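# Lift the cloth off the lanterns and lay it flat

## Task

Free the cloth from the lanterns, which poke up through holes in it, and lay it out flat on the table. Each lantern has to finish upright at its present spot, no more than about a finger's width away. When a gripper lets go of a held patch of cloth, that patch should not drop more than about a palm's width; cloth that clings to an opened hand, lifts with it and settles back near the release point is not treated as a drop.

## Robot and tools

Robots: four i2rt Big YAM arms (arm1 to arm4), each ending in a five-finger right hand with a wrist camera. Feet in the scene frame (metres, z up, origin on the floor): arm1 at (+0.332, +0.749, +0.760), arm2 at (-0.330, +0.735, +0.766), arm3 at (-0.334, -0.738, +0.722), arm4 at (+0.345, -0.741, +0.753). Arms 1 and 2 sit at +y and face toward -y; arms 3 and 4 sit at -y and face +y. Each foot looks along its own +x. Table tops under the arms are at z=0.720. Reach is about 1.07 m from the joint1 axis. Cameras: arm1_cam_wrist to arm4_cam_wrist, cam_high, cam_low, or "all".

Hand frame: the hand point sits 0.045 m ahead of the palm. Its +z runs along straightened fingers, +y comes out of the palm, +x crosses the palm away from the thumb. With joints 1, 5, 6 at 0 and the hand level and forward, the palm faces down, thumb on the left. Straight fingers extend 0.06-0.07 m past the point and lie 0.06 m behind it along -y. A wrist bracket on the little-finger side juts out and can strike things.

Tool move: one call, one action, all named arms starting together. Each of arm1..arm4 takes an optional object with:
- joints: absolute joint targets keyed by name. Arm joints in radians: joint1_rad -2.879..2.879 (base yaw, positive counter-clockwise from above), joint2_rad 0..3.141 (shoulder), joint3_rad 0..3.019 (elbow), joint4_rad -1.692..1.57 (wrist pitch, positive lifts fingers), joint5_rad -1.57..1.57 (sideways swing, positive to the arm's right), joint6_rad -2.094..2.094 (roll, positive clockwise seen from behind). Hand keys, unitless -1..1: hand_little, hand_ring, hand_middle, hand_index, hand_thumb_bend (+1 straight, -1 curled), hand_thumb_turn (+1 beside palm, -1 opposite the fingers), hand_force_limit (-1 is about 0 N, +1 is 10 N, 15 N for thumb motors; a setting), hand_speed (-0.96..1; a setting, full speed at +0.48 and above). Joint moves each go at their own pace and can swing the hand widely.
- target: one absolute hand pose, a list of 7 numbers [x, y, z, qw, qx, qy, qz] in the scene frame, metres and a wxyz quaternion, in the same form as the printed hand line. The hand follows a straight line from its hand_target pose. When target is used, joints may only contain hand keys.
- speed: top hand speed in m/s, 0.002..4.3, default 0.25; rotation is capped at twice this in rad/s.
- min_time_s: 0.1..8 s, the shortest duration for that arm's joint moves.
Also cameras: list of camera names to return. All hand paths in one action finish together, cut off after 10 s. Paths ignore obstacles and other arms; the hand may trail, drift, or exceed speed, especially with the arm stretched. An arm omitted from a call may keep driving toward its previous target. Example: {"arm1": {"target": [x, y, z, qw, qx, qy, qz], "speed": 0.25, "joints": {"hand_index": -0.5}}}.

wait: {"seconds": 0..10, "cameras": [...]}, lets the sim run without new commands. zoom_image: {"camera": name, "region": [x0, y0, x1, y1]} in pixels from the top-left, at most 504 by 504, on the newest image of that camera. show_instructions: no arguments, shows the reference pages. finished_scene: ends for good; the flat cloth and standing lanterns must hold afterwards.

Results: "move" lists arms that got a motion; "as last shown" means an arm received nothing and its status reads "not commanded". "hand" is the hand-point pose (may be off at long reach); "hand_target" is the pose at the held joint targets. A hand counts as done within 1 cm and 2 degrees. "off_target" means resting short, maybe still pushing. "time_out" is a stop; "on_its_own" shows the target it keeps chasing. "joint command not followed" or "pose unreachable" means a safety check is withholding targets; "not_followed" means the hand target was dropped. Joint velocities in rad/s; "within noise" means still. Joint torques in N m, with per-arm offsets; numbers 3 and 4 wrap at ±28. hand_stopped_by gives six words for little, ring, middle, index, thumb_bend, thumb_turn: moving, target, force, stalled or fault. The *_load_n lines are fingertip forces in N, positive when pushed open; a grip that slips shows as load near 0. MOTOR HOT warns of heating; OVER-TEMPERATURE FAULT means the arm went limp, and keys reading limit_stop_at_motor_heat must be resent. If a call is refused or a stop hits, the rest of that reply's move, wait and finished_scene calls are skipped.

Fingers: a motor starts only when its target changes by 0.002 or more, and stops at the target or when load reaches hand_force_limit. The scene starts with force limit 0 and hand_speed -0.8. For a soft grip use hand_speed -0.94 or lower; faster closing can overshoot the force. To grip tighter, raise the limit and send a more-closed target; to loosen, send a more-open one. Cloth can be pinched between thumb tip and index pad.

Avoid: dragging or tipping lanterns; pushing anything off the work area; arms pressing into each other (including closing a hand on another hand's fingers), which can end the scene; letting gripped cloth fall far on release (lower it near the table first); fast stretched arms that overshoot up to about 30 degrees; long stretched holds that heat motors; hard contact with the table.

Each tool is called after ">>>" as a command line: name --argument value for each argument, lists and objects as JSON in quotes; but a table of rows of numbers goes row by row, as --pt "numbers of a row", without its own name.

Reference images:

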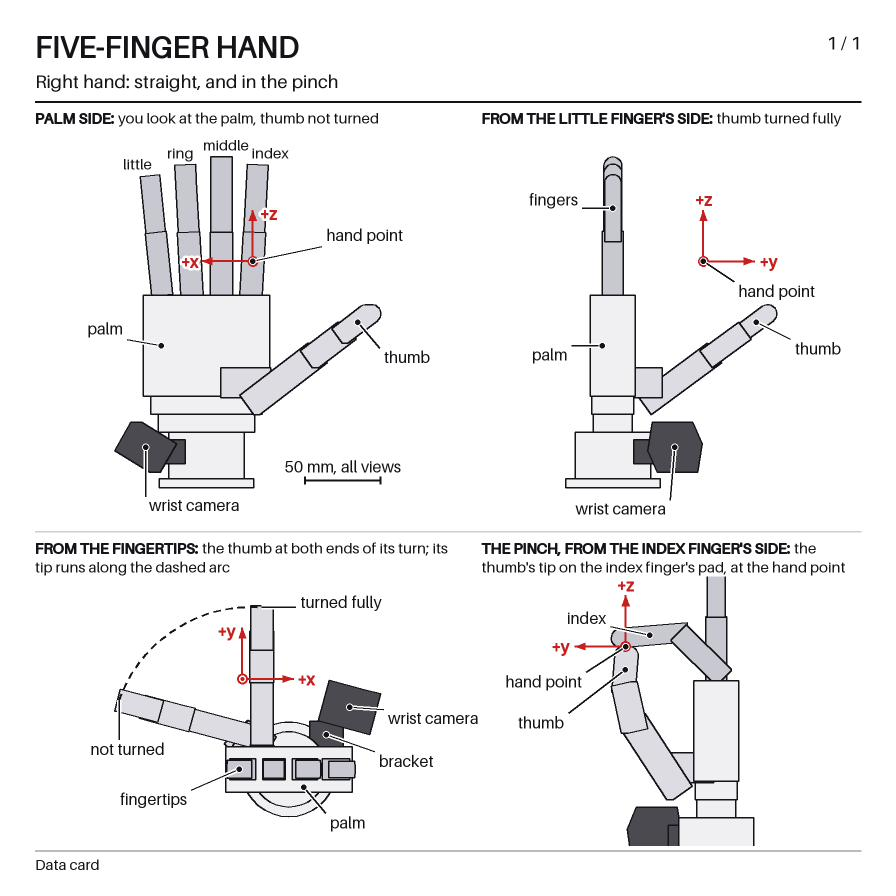

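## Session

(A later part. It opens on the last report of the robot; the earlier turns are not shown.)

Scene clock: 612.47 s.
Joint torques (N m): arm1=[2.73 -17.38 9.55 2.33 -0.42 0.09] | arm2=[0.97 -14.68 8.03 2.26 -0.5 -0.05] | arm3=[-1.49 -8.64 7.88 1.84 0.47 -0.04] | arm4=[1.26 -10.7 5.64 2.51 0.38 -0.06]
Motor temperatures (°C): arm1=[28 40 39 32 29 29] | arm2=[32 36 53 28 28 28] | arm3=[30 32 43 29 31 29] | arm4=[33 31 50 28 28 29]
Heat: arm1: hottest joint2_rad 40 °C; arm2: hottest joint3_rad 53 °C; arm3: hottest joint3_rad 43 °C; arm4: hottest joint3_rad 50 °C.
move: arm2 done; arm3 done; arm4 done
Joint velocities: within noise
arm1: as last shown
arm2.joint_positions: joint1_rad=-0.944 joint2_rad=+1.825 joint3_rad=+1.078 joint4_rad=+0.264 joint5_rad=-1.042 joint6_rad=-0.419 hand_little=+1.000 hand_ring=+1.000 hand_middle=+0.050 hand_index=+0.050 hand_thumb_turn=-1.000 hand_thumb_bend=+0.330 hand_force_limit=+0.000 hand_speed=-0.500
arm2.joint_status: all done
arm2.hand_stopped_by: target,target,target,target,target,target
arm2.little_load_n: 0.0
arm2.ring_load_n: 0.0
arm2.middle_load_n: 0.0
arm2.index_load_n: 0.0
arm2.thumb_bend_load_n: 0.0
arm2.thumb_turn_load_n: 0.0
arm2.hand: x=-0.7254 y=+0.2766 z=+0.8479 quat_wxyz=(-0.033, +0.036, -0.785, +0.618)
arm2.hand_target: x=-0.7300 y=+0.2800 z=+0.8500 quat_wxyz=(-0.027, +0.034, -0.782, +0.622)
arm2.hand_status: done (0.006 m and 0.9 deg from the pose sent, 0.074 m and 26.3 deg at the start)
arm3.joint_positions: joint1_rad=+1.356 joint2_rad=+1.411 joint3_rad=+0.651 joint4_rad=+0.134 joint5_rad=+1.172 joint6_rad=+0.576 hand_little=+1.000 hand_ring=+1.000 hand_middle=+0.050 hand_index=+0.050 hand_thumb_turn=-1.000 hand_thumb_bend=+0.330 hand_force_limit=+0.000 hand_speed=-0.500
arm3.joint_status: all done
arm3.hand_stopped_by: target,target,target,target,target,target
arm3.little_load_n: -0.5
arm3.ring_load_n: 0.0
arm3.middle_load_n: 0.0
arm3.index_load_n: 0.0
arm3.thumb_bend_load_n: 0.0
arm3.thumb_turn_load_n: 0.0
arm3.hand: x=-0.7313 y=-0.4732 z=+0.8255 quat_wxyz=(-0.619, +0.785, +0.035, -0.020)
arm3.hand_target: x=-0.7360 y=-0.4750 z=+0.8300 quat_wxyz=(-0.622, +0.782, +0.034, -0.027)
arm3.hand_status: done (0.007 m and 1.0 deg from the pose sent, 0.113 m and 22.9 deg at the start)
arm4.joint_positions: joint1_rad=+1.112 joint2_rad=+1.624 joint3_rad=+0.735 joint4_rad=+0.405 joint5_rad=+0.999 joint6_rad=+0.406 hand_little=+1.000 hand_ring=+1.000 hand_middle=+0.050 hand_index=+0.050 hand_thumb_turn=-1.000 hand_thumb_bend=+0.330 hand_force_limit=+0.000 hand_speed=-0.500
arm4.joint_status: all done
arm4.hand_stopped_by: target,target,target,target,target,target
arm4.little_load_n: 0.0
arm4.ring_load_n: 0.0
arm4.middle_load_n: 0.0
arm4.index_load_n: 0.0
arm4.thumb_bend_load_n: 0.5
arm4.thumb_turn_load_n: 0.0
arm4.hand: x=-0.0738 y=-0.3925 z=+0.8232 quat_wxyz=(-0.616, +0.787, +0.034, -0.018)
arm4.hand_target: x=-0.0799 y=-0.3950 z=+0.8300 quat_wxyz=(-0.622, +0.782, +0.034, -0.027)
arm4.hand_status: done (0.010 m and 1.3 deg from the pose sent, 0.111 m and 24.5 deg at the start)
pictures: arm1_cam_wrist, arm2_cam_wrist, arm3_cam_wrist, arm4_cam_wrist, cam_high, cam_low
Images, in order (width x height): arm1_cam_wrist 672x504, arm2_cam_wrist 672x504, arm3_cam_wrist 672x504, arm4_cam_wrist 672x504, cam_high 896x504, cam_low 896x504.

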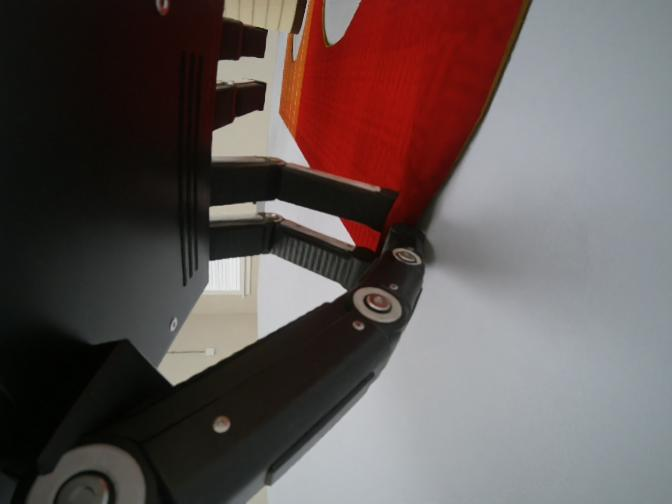

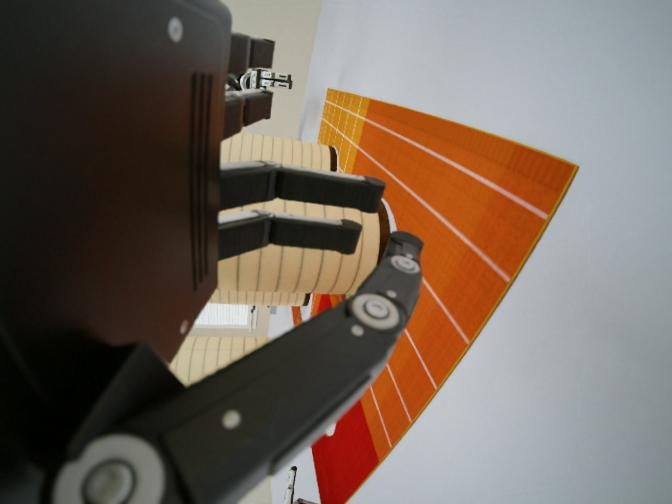

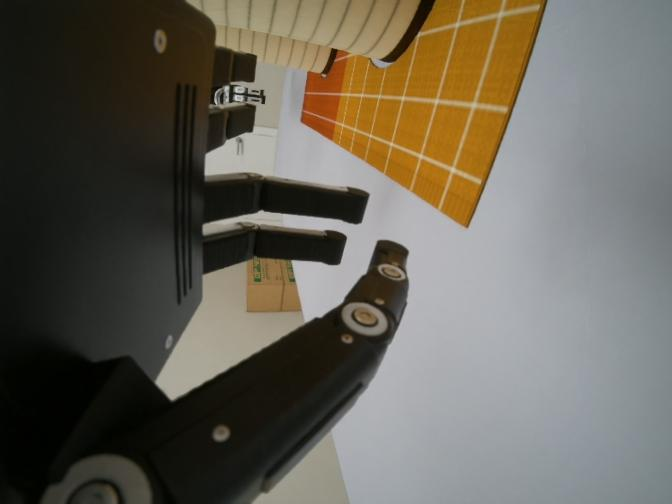

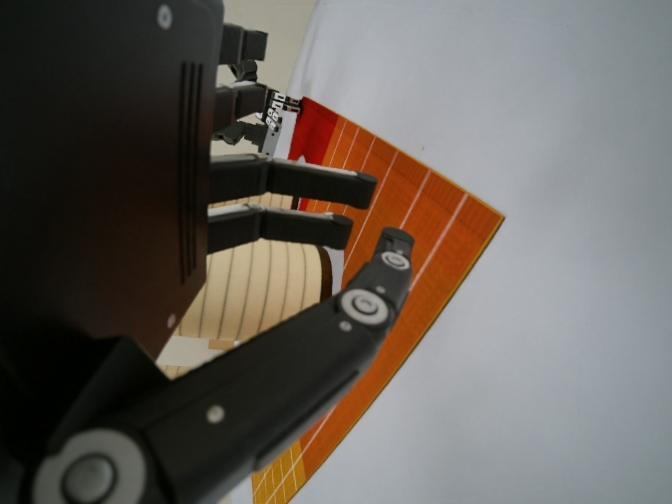

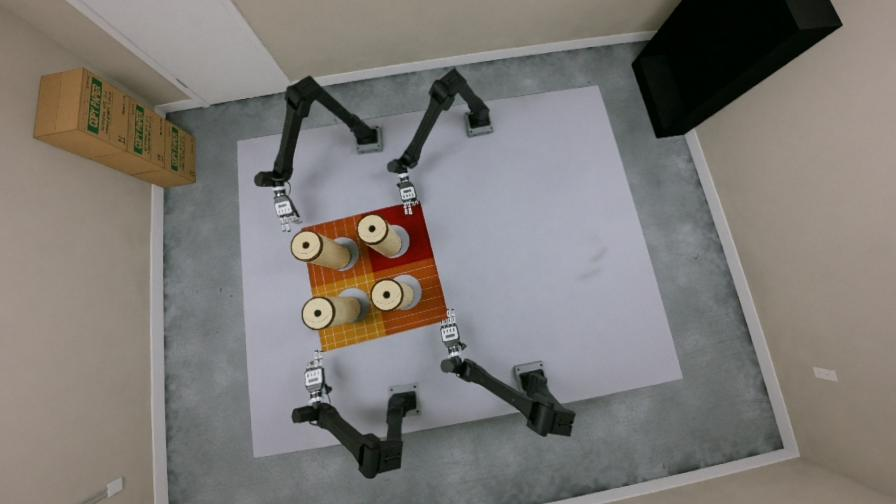

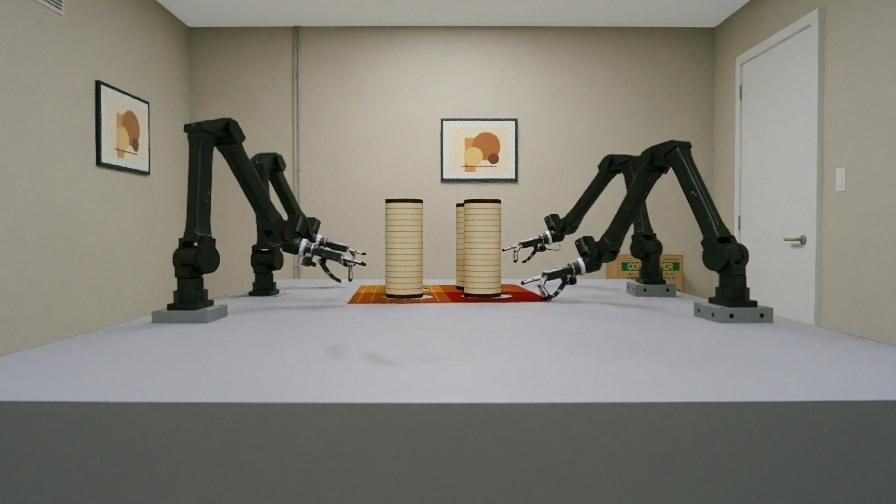

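>>> move --arm4 '{"target": [-0.080, -0.395, 0.775, 0.6220, -0.7819, -0.0341, 0.0272], "speed": 0.15}' --cameras '["arm4_cam_wrist", "cam_high", "cam_low"]'

>>> zoom_image --camera "cam_high" --region '[410, 290, 490, 350]'

>>> zoom_image --camera "cam_low" --region '[300, 250, 420, 320]'

Scene clock: 627.30 s.
Joint torques (N m): arm1=[2.67 -17.73 9.4 2.28 -0.44 0.08] | arm2=[0.97 -14.74 8.02 2.26 -0.5 -0.05] | arm3=[-1.32 -8.94 7.83 1.94 0.45 -0.05] | arm4=[1.44 -11.58 4.62 2.55 0.41 -0.07]
Motor temperatures (°C): arm1=[28 39 40 32 29 29] | arm2=[32 36 49 28 28 28] | arm3=[30 32 41 29 31 29] | arm4=[32 31 47 28 28 29]
Heat: arm1: hottest joint3_rad 40 °C; arm2: hottest joint3_rad 49 °C; arm3: hottest joint3_rad 41 °C; arm4: hottest joint3_rad 47 °C.
move: arm4 off_target
Joint velocities: within noise
arm1, arm2, arm3: as last shown
arm1.thumb_turn_load_n: -0.5
arm3.joint_positions: joint1_rad=+1.356 joint2_rad=+1.411 joint3_rad=+0.651 joint4_rad=+0.134 joint5_rad=+1.172 joint6_rad=+0.575 hand_little=+1.000 hand_ring=+1.000 hand_middle=+0.050 hand_index=+0.050 hand_thumb_turn=-1.000 hand_thumb_bend=+0.330 hand_force_limit=+0.000 hand_speed=-0.500
arm3.little_load_n: 0.0
arm3.thumb_bend_load_n: 0.5
arm3.hand: x=-0.7312 y=-0.4732 z=+0.8255 quat_wxyz=(-0.619, +0.785, +0.035, -0.020)
arm3.hand_target: x=-0.7359 y=-0.4750 z=+0.8299 quat_wxyz=(-0.622, +0.782, +0.034, -0.027)
arm4.joint_positions: joint1_rad=+1.112 joint2_rad=+1.774 joint3_rad=+0.710 joint4_rad=+0.578 joint5_rad=+1.000 joint6_rad=+0.405 hand_little=+1.000 hand_ring=+1.000 hand_middle=+0.050 hand_index=+0.050 hand_thumb_turn=-1.000 hand_thumb_bend=+0.330 hand_force_limit=+0.000 hand_speed=-0.500
arm4.joint_status: not commanded
arm4.hand_stopped_by: target,target,target,target,target,target
arm4.little_load_n: 0.0
arm4.ring_load_n: 0.0
arm4.middle_load_n: -0.5
arm4.index_load_n: 0.0
arm4.thumb_bend_load_n: 0.0
arm4.thumb_turn_load_n: 0.0
arm4.hand: x=-0.0728 y=-0.3921 z=+0.7678 quat_wxyz=(-0.616, +0.787, +0.034, -0.017)
arm4.hand_target: x=-0.0800 y=-0.3950 z=+0.7750 quat_wxyz=(-0.622, +0.782, +0.034, -0.027)
arm4.hand_status: off_target (0.011 m and 1.5 deg from the pose sent, 0.049 m and 1.3 deg at the start)
Images, in order (width x height): arm4_cam_wrist 672x504, cam_high 896x504, cam_low 896x504.

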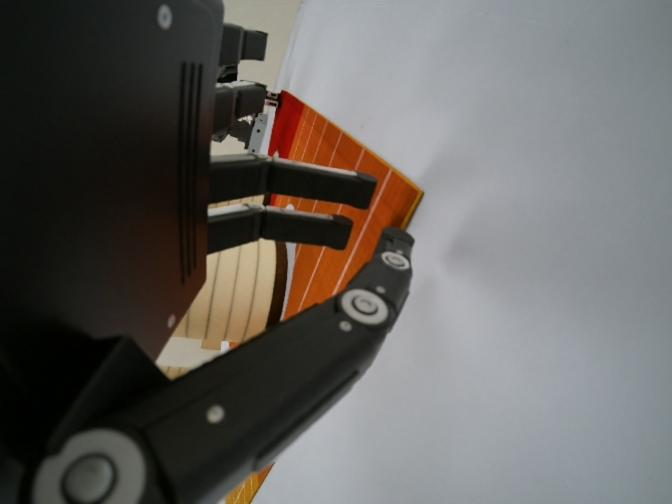

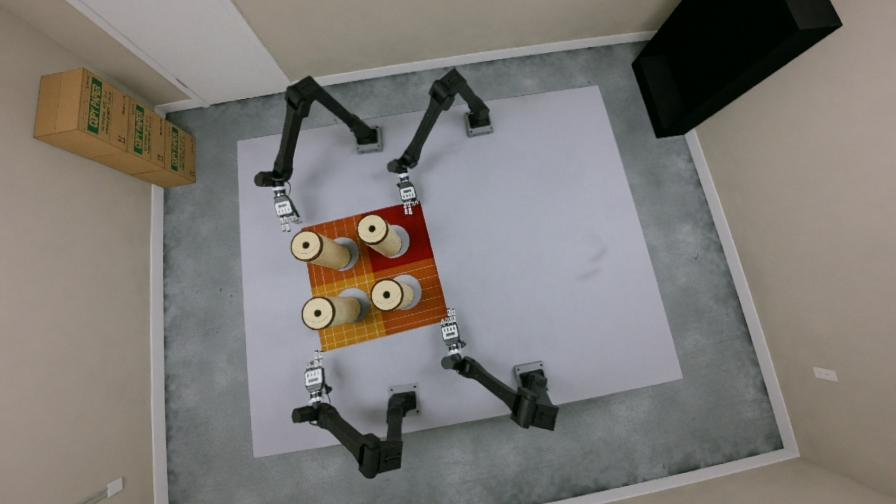

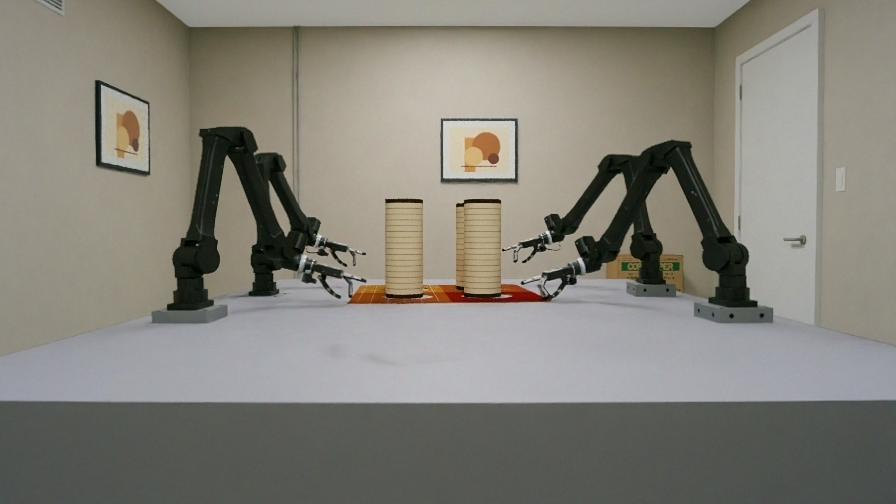

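Scaled by 6.300 from the camera's image (finer frame: 1280x720).

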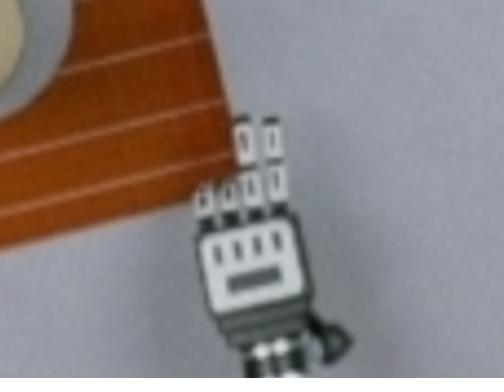

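Scaled by 4.200 from the camera's image (finer frame: 1280x720).

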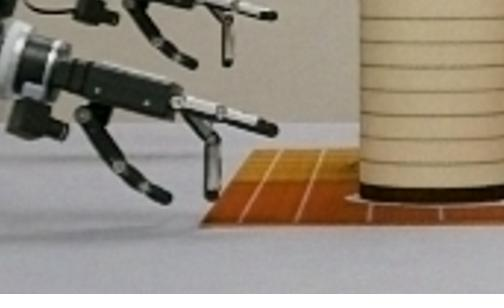

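>>> move --arm4 '{"target": [-0.080, -0.367, 0.765, 0.6220, -0.7819, -0.0341, 0.0272], "speed": 0.1}'

>>> move --arm4 '{"target": [-0.080, -0.367, 0.735, 0.6220, -0.7819, -0.0341, 0.0272], "speed": 0.08}' --cameras '["arm4_cam_wrist", "cam_high", "cam_low"]'

>>> zoom_image --camera "cam_low" --region '[300, 250, 420, 320]'

>>> zoom_image --camera "arm4_cam_wrist" --region '[250, 120, 550, 320]'

Scene clock: 638.20 s.
Joint torques (N m): arm1=[2.26 -17.32 9.52 2.18 -0.47 0.13] | arm2=[0.97 -14.68 8.02 2.26 -0.5 -0.05] | arm3=[-1.67 -8.76 7.83 1.89 0.46 -0.07] | arm4=[-0.15 -10.99 6.5 2.58 0.25 -0.1]
Motor temperatures (°C): arm1=[28 39 40 32 29 29] | arm2=[32 36 47 28 28 28] | arm3=[30 32 40 29 30 29] | arm4=[32 31 46 28 28 29]
Heat: arm1: hottest joint3_rad 40 °C; arm2: hottest joint3_rad 47 °C; arm3: hottest joint3_rad 40 °C; arm4: hottest joint3_rad 46 °C.
move: arm4 off_target
Joint velocities: within noise
arm1, arm2, arm3: as last shown
arm1.thumb_turn_load_n: 0.0
arm3.thumb_bend_load_n: 0.0
arm4.joint_positions: joint1_rad=+1.071 joint2_rad=+1.817 joint3_rad=+0.710 joint4_rad=+0.641 joint5_rad=+0.951 joint6_rad=+0.362 hand_little=+1.000 hand_ring=+1.000 hand_middle=+0.050 hand_index=+0.050 hand_thumb_turn=-1.000 hand_thumb_bend=+0.330 hand_force_limit=+0.000 hand_speed=-0.500
arm4.joint_status: not commanded
arm4.hand_stopped_by: target,target,target,target,target,target
arm4.little_load_n: 0.0
arm4.ring_load_n: 0.0
arm4.middle_load_n: 0.0
arm4.index_load_n: 0.0
arm4.thumb_bend_load_n: 0.0
arm4.thumb_turn_load_n: 0.0
arm4.hand: x=-0.0670 y=-0.3775 z=+0.7531 quat_wxyz=(-0.612, +0.789, +0.044, -0.015)
arm4.hand_target: x=-0.0795 y=-0.3674 z=+0.7654 quat_wxyz=(-0.622, +0.782, +0.034, -0.027)
arm4.hand_status: off_target (0.021 m and 2.2 deg from the pose sent, 0.026 m and 1.5 deg at the start)
pictures: none

Scene clock: 639.17 s.
Joint torques (N m): arm1=[3.08 -17.2 9.42 2.19 -0.45 0.08] | arm2=[0.97 -14.68 8.02 2.26 -0.51 -0.05] | arm3=[-1.44 -8.94 7.87 1.91 0.45 -0.05] | arm4=[0.03 -7.94 5.61 2.02 -0.3 -0.01]
Motor temperatures (°C): arm1=[28 39 40 32 29 29] | arm2=[32 36 47 28 28 28] | arm3=[30 32 40 29 30 29] | arm4=[32 31 46 28 28 29]
Heat: arm1: hottest joint3_rad 40 °C; arm2: hottest joint3_rad 47 °C; arm3: hottest joint3_rad 40 °C; arm4: hottest joint3_rad 46 °C.
move: arm4 off_target
Joint velocities: within noise
arm1, arm2, arm3: as last shown
arm1.thumb_turn_load_n: -0.5
arm3.thumb_turn_load_n: 0.5
arm4.joint_positions: joint1_rad=+1.071 joint2_rad=+1.867 joint3_rad=+0.718 joint4_rad=+0.745 joint5_rad=+0.964 joint6_rad=+0.355 hand_little=+1.000 hand_ring=+1.000 hand_middle=+0.050 hand_index=+0.050 hand_thumb_turn=-1.000 hand_thumb_bend=+0.329 hand_force_limit=+0.000 hand_speed=-0.500
arm4.joint_status: not commanded
arm4.hand_stopped_by: target,target,target,target,target,target
arm4.little_load_n: 0.5
arm4.ring_load_n: 0.0
arm4.middle_load_n: -0.5
arm4.index_load_n: 0.0
arm4.thumb_bend_load_n: -3.0
arm4.thumb_turn_load_n: -3.0
arm4.hand: x=-0.0744 y=-0.3711 z=+0.7501 quat_wxyz=(-0.627, +0.778, +0.027, -0.030)
arm4.hand_target: x=-0.0793 y=-0.3676 z=+0.7352 quat_wxyz=(-0.622, +0.782, +0.034, -0.027)
arm4.hand_status: off_target (0.017 m and 1.1 deg from the pose sent, 0.025 m and 2.3 deg at the start)
Images, in order (width x height): arm4_cam_wrist 672x504, cam_high 896x504, cam_low 896x504.

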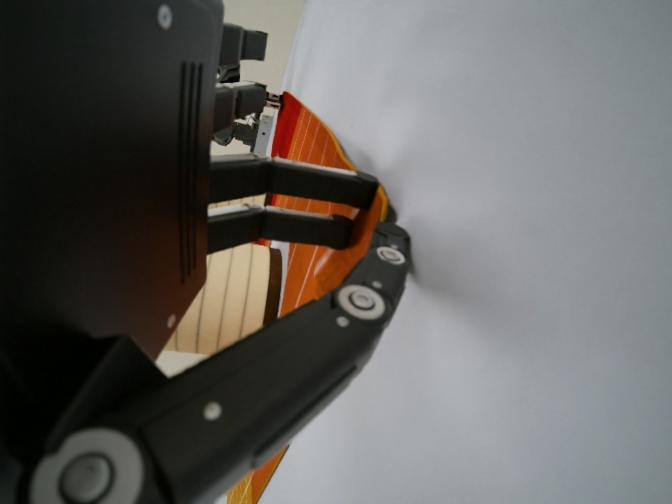

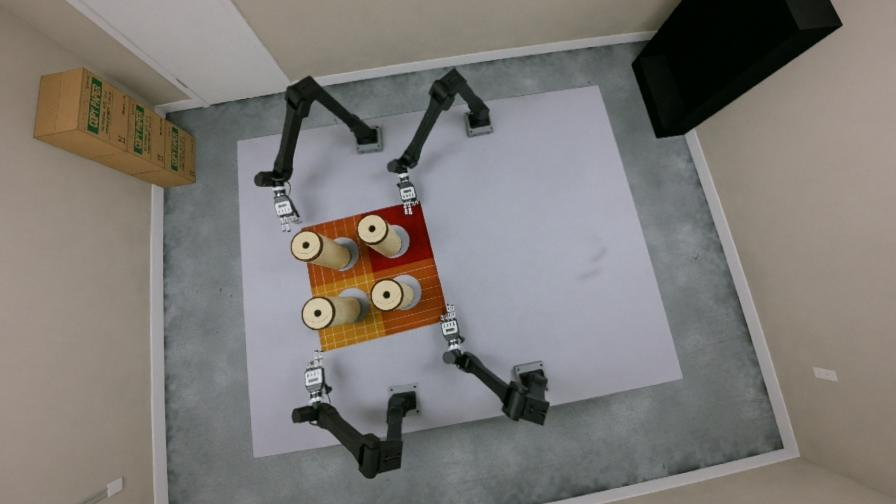

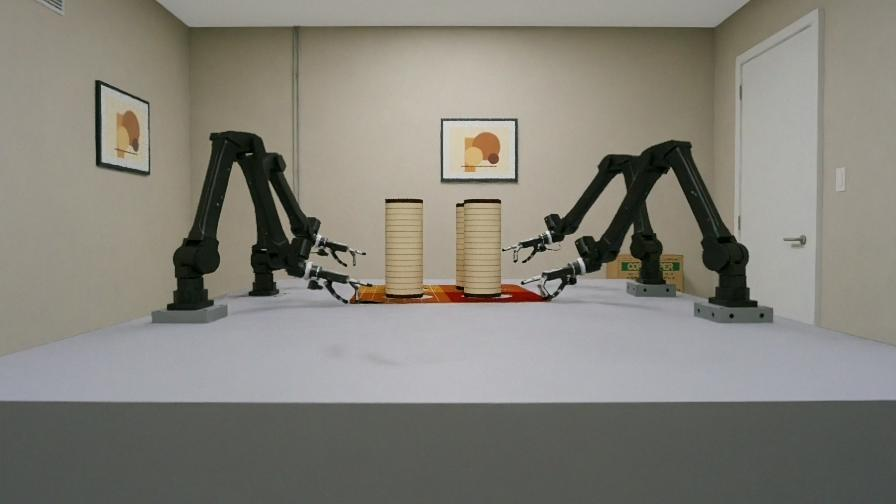

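Scaled by 4.200 from the camera's image (finer frame: 1280x720).

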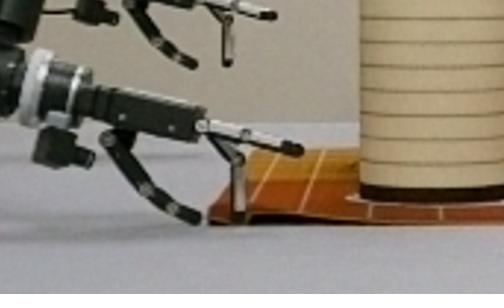

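Scaled by 1.680 from the camera's image (finer frame: 960x720).

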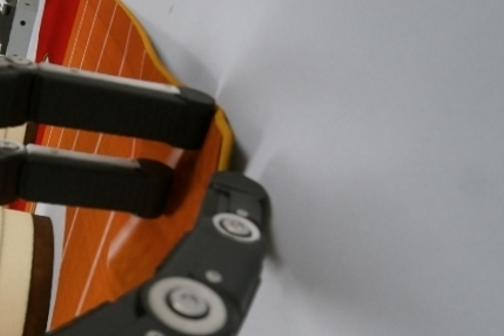

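>>> move --arm4 '{"target": [-0.080, -0.372, 0.737, 0.6220, -0.7819, -0.0341, 0.0272], "speed": 0.03, "joints": {"hand_index": -0.4, "hand_middle": -0.4, "hand_speed": -0.85}}' --cameras '["arm4_cam_wrist", "cam_low"]'

>>> zoom_image --camera "cam_low" --region '[300, 250, 420, 320]'

>>> zoom_image --camera "arm4_cam_wrist" --region '[250, 120, 550, 320]'

Scene clock: 646.57 s.
Joint torques (N m): arm1=[2.26 -17.44 9.36 2.48 -0.48 0.07] | arm2=[0.97 -14.68 8.01 2.26 -0.51 -0.05] | arm3=[-1.55 -8.7 7.86 1.88 0.45 -0.06] | arm4=[0.79 -9.17 4.64 1.65 -0.11 0.07]
Motor temperatures (°C): arm1=[28 39 40 32 29 29] | arm2=[32 36 46 28 28 28] | arm3=[30 32 40 29 30 29] | arm4=[32 31 45 28 28 29]
Heat: arm1: hottest joint3_rad 40 °C; arm2: hottest joint3_rad 46 °C; arm3: hottest joint3_rad 40 °C; arm4: hottest joint3_rad 45 °C.
move: arm4 off_target
Joint velocities: within noise
arm1, arm2, arm3: as last shown
arm1.joint_positions: joint1_rad=-1.108 joint2_rad=+2.071 joint3_rad=+1.166 joint4_rad=+0.370 joint5_rad=-1.095 joint6_rad=-0.452 hand_little=+1.000 hand_ring=+1.000 hand_middle=-0.267 hand_index=-0.453 hand_thumb_turn=-1.000 hand_thumb_bend=+0.332 hand_force_limit=+0.200 hand_speed=-0.900
arm1.middle_load_n: 1.5
arm1.thumb_bend_load_n: 7.0
arm1.thumb_turn_load_n: 0.0
arm1.hand: x=-0.1122 y=+0.3053 z=+0.7468 quat_wxyz=(-0.037, +0.023, -0.787, +0.615)
arm1.hand_target: x=-0.1196 y=+0.2953 z=+0.7553 quat_wxyz=(-0.027, +0.034, -0.782, +0.622)
arm3.little_load_n: -0.5
arm3.middle_load_n: 0.5
arm4.joint_positions: joint1_rad=+1.071 joint2_rad=+1.869 joint3_rad=+0.726 joint4_rad=+0.745 joint5_rad=+0.969 joint6_rad=+0.355 hand_little=+1.000 hand_ring=+1.000 hand_middle=-0.266 hand_index=-0.351 hand_thumb_turn=-1.000 hand_thumb_bend=+0.330 hand_force_limit=+0.000 hand_speed=-0.850
arm4.joint_status: hand_middle off_target (ended at -0.266, target -0.400); hand_index off_target (ended at -0.351, target -0.400); the others done
arm4.hand_stopped_by: target,target,force,force,target,target
arm4.little_load_n: 0.0
arm4.ring_load_n: 0.0
arm4.middle_load_n: 2.5
arm4.index_load_n: 5.5
arm4.thumb_bend_load_n: 0.0
arm4.thumb_turn_load_n: -1.5
arm4.hand: x=-0.0768 y=-0.3690 z=+0.7523 quat_wxyz=(-0.629, +0.777, +0.023, -0.030)
arm4.hand_target: x=-0.0795 y=-0.3723 z=+0.7373 quat_wxyz=(-0.622, +0.782, +0.034, -0.027)
arm4.hand_status: off_target (0.016 m and 1.6 deg from the pose sent, 0.014 m and 1.2 deg at the start)
Images, in order (width x height): arm4_cam_wrist 672x504, cam_low 896x504.

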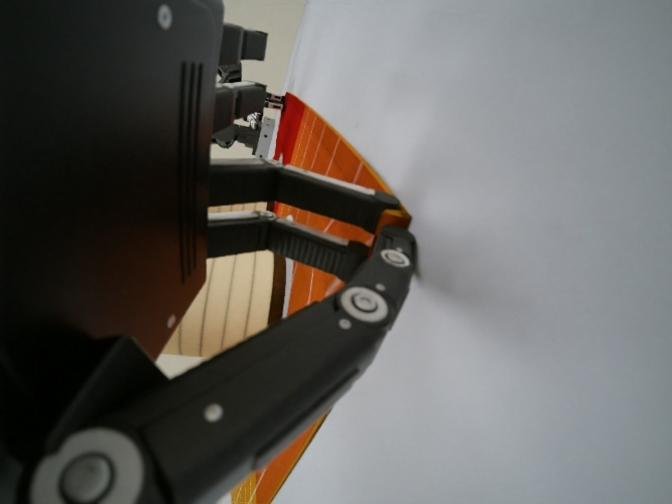

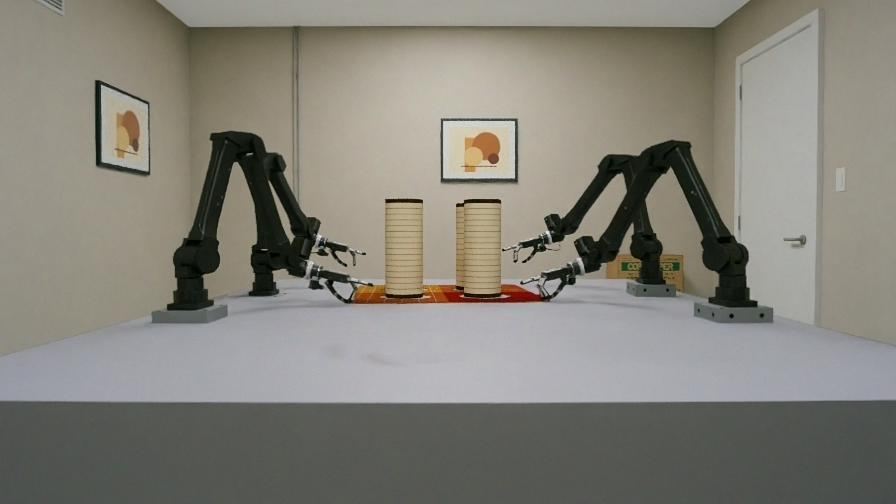

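Scaled by 4.200 from the camera's image (finer frame: 1280x720).

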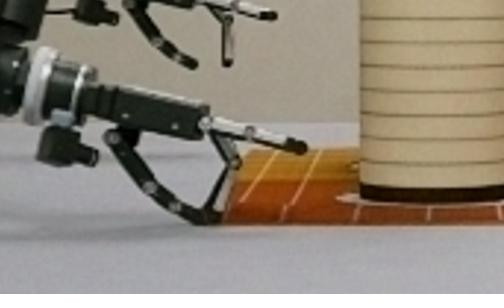

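Scaled by 1.680 from the camera's image (finer frame: 960x720).

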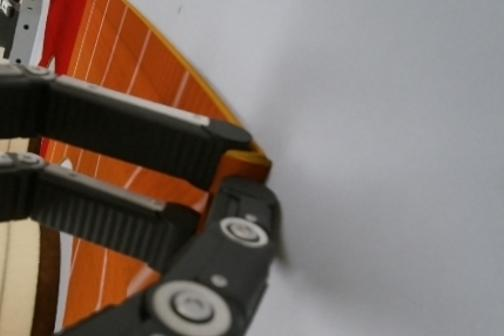

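>>> move --arm4 '{"target": [-0.080, -0.372, 0.80, 0.6220, -0.7819, -0.0341, 0.0272], "speed": 0.06}' --cameras '["arm4_cam_wrist", "cam_low", "cam_high"]'

>>> zoom_image --camera "cam_low" --region '[300, 250, 420, 320]'

>>> zoom_image --camera "arm4_cam_wrist" --region '[250, 120, 550, 320]'

>>> zoom_image --camera "cam_high" --region '[280, 190, 460, 370]'

Scene clock: 653.07 s.
Joint torques (N m): arm1=[1.9 -17.73 9.42 2.19 -0.42 0.08] | arm2=[1.03 -14.68 7.99 2.26 -0.5 -0.05] | arm3=[-1.67 -8.76 7.88 1.89 0.46 -0.07] | arm4=[0.79 -12.4 6.13 1.31 0.19 0.06]
Motor temperatures (°C): arm1=[28 39 40 32 29 29] | arm2=[32 36 45 28 28 28] | arm3=[30 32 39 29 30 29] | arm4=[32 31 45 28 28 29]
Heat: arm1: hottest joint3_rad 40 °C; arm2: hottest joint3_rad 45 °C; arm3: hottest joint3_rad 39 °C; arm4: hottest joint3_rad 45 °C.
move: arm4 off_target
Joint velocities: within noise
arm1, arm2, arm3: as last shown
arm1.joint_positions: joint1_rad=-1.108 joint2_rad=+2.071 joint3_rad=+1.166 joint4_rad=+0.373 joint5_rad=-1.095 joint6_rad=-0.452 hand_little=+1.000 hand_ring=+1.000 hand_middle=-0.267 hand_index=-0.453 hand_thumb_turn=-1.000 hand_thumb_bend=+0.332 hand_force_limit=+0.200 hand_speed=-0.900
arm1.middle_load_n: 2.0
arm1.hand: x=-0.1124 y=+0.3049 z=+0.7471 quat_wxyz=(-0.037, +0.024, -0.787, +0.616)
arm1.hand_target: x=-0.1196 y=+0.2952 z=+0.7554 quat_wxyz=(-0.027, +0.034, -0.782, +0.622)
arm2.ring_load_n: -0.5
arm3.little_load_n: 0.0
arm3.middle_load_n: 0.0
arm3.thumb_turn_load_n: 0.0
arm4.joint_positions: joint1_rad=+1.071 joint2_rad=+1.737 joint3_rad=+0.726 joint4_rad=+0.568 joint5_rad=+0.959 joint6_rad=+0.355 hand_little=+1.000 hand_ring=+1.000 hand_middle=-0.266 hand_index=-0.351 hand_thumb_turn=-1.000 hand_thumb_bend=+0.330 hand_force_limit=+0.000 hand_speed=-0.850
arm4.joint_status: not commanded
arm4.hand_stopped_by: target,target,force,force,target,target
arm4.little_load_n: 0.0
arm4.ring_load_n: 0.0
arm4.middle_load_n: 2.5
arm4.index_load_n: 0.5
arm4.thumb_bend_load_n: 2.0
arm4.thumb_turn_load_n: 0.5
arm4.hand: x=-0.0712 y=-0.3740 z=+0.7871 quat_wxyz=(-0.618, +0.785, +0.038, -0.018)
arm4.hand_target: x=-0.0798 y=-0.3721 z=+0.8001 quat_wxyz=(-0.622, +0.782, +0.034, -0.027)
arm4.hand_status: off_target (0.016 m and 1.3 deg from the pose sent, 0.048 m and 1.6 deg at the start)
pictures: arm4_cam_wrist, cam_high, cam_low
Images, in order (width x height): arm4_cam_wrist 672x504, cam_high 896x504, cam_low 896x504.

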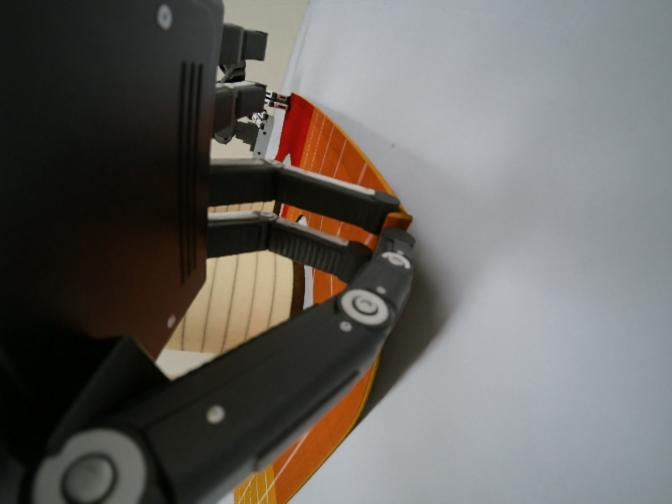

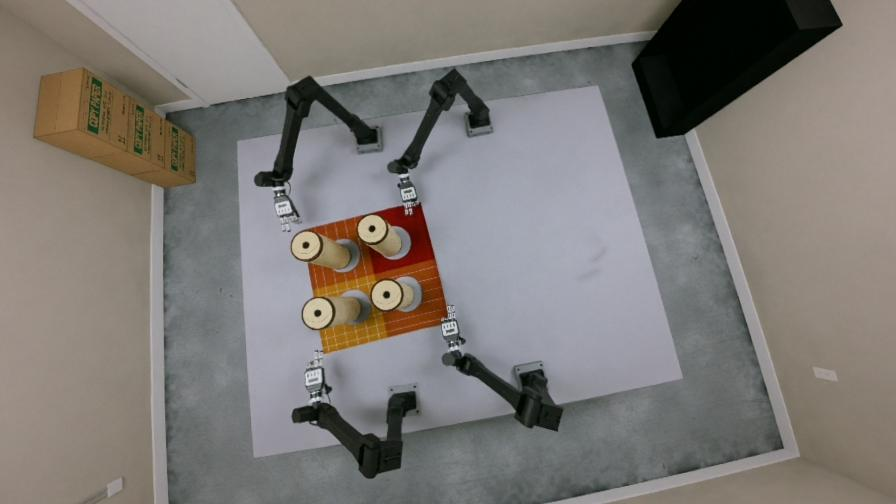

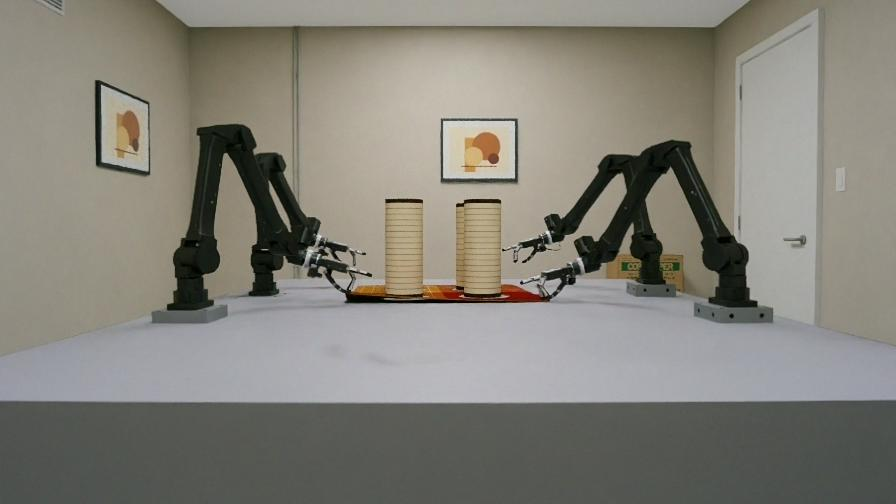

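Scaled by 4.200 from the camera's image (finer frame: 1280x720).

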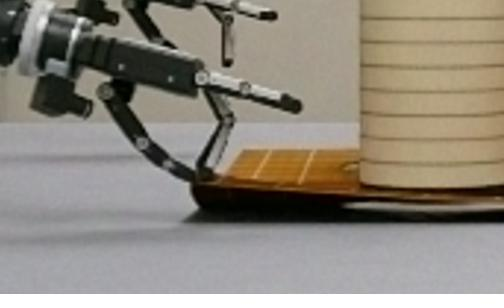

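Scaled by 1.680 from the camera's image (finer frame: 960x720).

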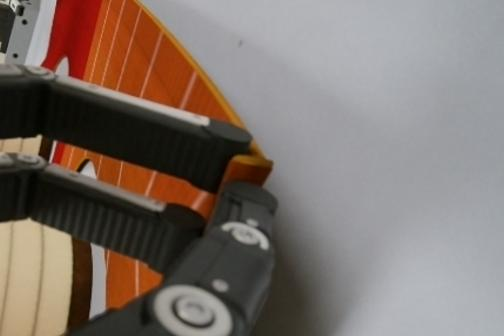

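Scaled by 2.800 from the camera's image (finer frame: 1280x720).

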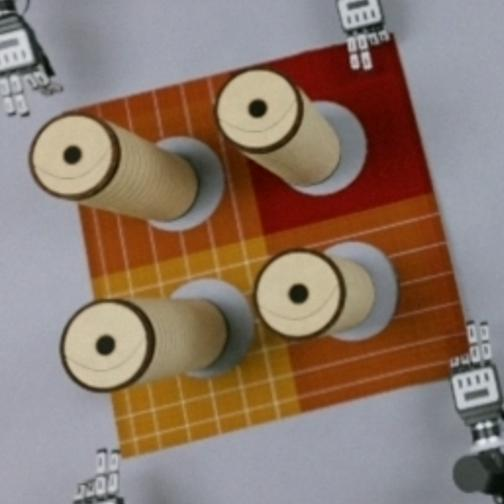

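>>> move --arm4 '{"target": [-0.078, -0.374, 0.775, 0.6220, -0.7819, -0.0341, 0.0272], "speed": 0.06, "joints": {"hand_index": -0.45, "hand_middle": -0.4, "hand_speed": -0.9, "hand_force_limit": 0.2}}' --arm3 '{"target": [-0.703, -0.440, 0.775, 0.6220, -0.7819, -0.0341, 0.0272], "speed": 0.12}' --cameras '["arm3_cam_wrist", "cam_low", "cam_high"]'

>>> zoom_image --camera "cam_low" --region '[300, 220, 420, 320]'

>>> zoom_image --camera "cam_high" --region '[290, 320, 370, 380]'

Scene clock: 665.70 s.
Joint torques (N m): arm1=[1.49 -17.32 9.46 2.17 -0.43 0.11] | arm2=[0.97 -14.68 8.02 2.26 -0.5 -0.05] | arm3=[-2.26 -8.64 6.39 2.09 0.13 -0.03] | arm4=[0.91 -10.7 4.83 2.58 0.3 0.08]
Motor temperatures (°C): arm1=[28 39 40 32 29 29] | arm2=[32 36 44 28 28 28] | arm3=[30 32 39 29 30 29] | arm4=[32 31 44 28 28 29]
Heat: arm1: hottest joint3_rad 40 °C; arm2: hottest joint3_rad 44 °C; arm3: hottest joint3_rad 39 °C; arm4: hottest joint3_rad 44 °C.
move: arm3 done; arm4 off_target
Joint velocities: within noise
arm1, arm2: as last shown
arm1.joint_positions: joint1_rad=-1.108 joint2_rad=+2.071 joint3_rad=+1.166 joint4_rad=+0.373 joint5_rad=-1.094 joint6_rad=-0.452 hand_little=+1.000 hand_ring=+1.000 hand_middle=-0.267 hand_index=-0.453 hand_thumb_turn=-1.000 hand_thumb_bend=+0.332 hand_force_limit=+0.200 hand_speed=-0.900
arm1.middle_load_n: 0.5
arm1.thumb_bend_load_n: 6.5
arm1.hand: x=-0.1124 y=+0.3049 z=+0.7470 quat_wxyz=(-0.036, +0.023, -0.787, +0.615)
arm2.ring_load_n: 0.0
arm3.joint_positions: joint1_rad=+1.246 joint2_rad=+1.526 joint3_rad=+0.526 joint4_rad=+0.509 joint5_rad=+1.073 joint6_rad=+0.430 hand_little=+1.000 hand_ring=+1.000 hand_middle=+0.050 hand_index=+0.050 hand_thumb_turn=-1.000 hand_thumb_bend=+0.330 hand_force_limit=+0.000 hand_speed=-0.500
arm3.joint_status: not commanded
arm3.hand_stopped_by: target,target,target,target,target,target
arm3.little_load_n: 0.0
arm3.ring_load_n: 0.0
arm3.middle_load_n: 0.0
arm3.index_load_n: 0.0
arm3.thumb_bend_load_n: 0.0
arm3.thumb_turn_load_n: 0.0
arm3.hand: x=-0.7009 y=-0.4425 z=+0.7728 quat_wxyz=(-0.619, +0.784, +0.037, -0.023)
arm3.hand_target: x=-0.7030 y=-0.4400 z=+0.7751 quat_wxyz=(-0.622, +0.782, +0.034, -0.027)
arm3.hand_status: done (0.004 m and 0.6 deg from the pose sent, 0.067 m and 1.0 deg at the start)
arm4.joint_positions: joint1_rad=+1.071 joint2_rad=+1.780 joint3_rad=+0.726 joint4_rad=+0.608 joint5_rad=+0.959 joint6_rad=+0.355 hand_little=+1.000 hand_ring=+1.000 hand_middle=-0.266 hand_index=-0.415 hand_thumb_turn=-1.000 hand_thumb_bend=+0.331 hand_force_limit=+0.200 hand_speed=-0.900
arm4.joint_status: hand_middle off_target (ended at -0.266, target -0.400); hand_index off_target (ended at -0.415, target -0.450); the others done
arm4.hand_stopped_by: target,target,force,force,target,target
arm4.little_load_n: 0.0
arm4.ring_load_n: 0.0
arm4.middle_load_n: 0.0
arm4.index_load_n: 6.0
arm4.thumb_bend_load_n: 3.0
arm4.thumb_turn_load_n: 0.0
arm4.hand: x=-0.0720 y=-0.3734 z=+0.7726 quat_wxyz=(-0.618, +0.785, +0.039, -0.017)
arm4.hand_target: x=-0.0779 y=-0.3740 z=+0.7751 quat_wxyz=(-0.622, +0.782, +0.034, -0.027)
arm4.hand_status: done (0.006 m and 1.4 deg from the pose sent, 0.014 m and 1.3 deg at the start)
pictures: arm3_cam_wrist, cam_high, cam_low
Images, in order (width x height): arm3_cam_wrist 672x504, cam_high 896x504, cam_low 896x504.

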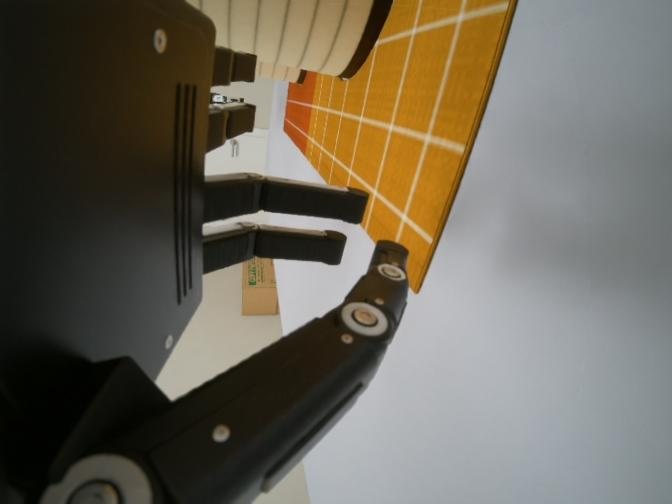

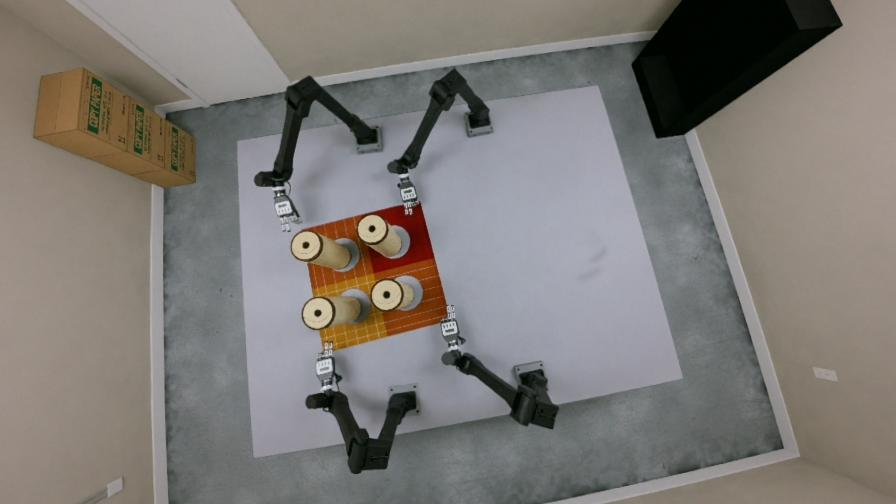

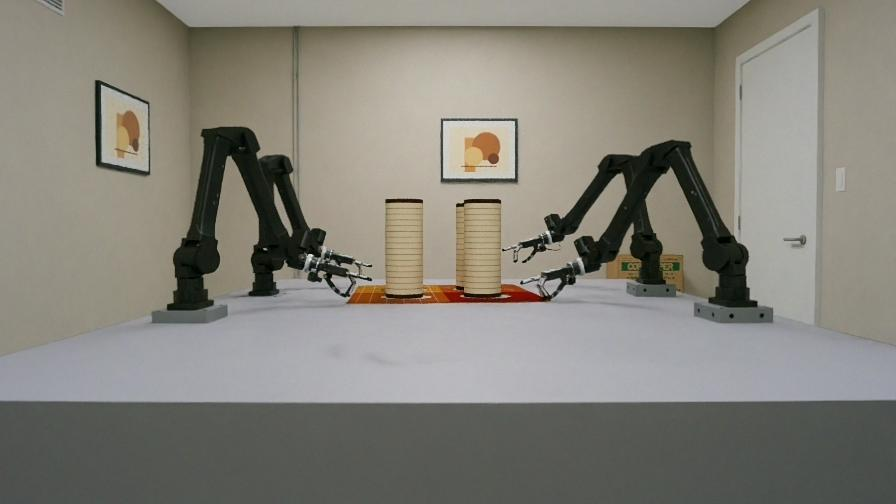

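Scaled by 4.200 from the camera's image (finer frame: 1280x720).

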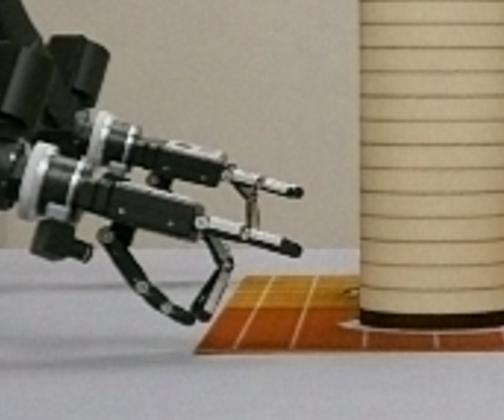

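Scaled by 6.300 from the camera's image (finer frame: 1280x720).

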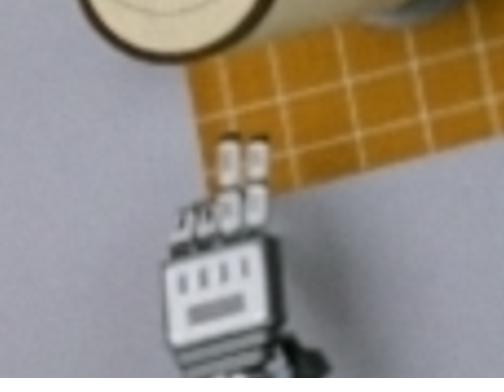

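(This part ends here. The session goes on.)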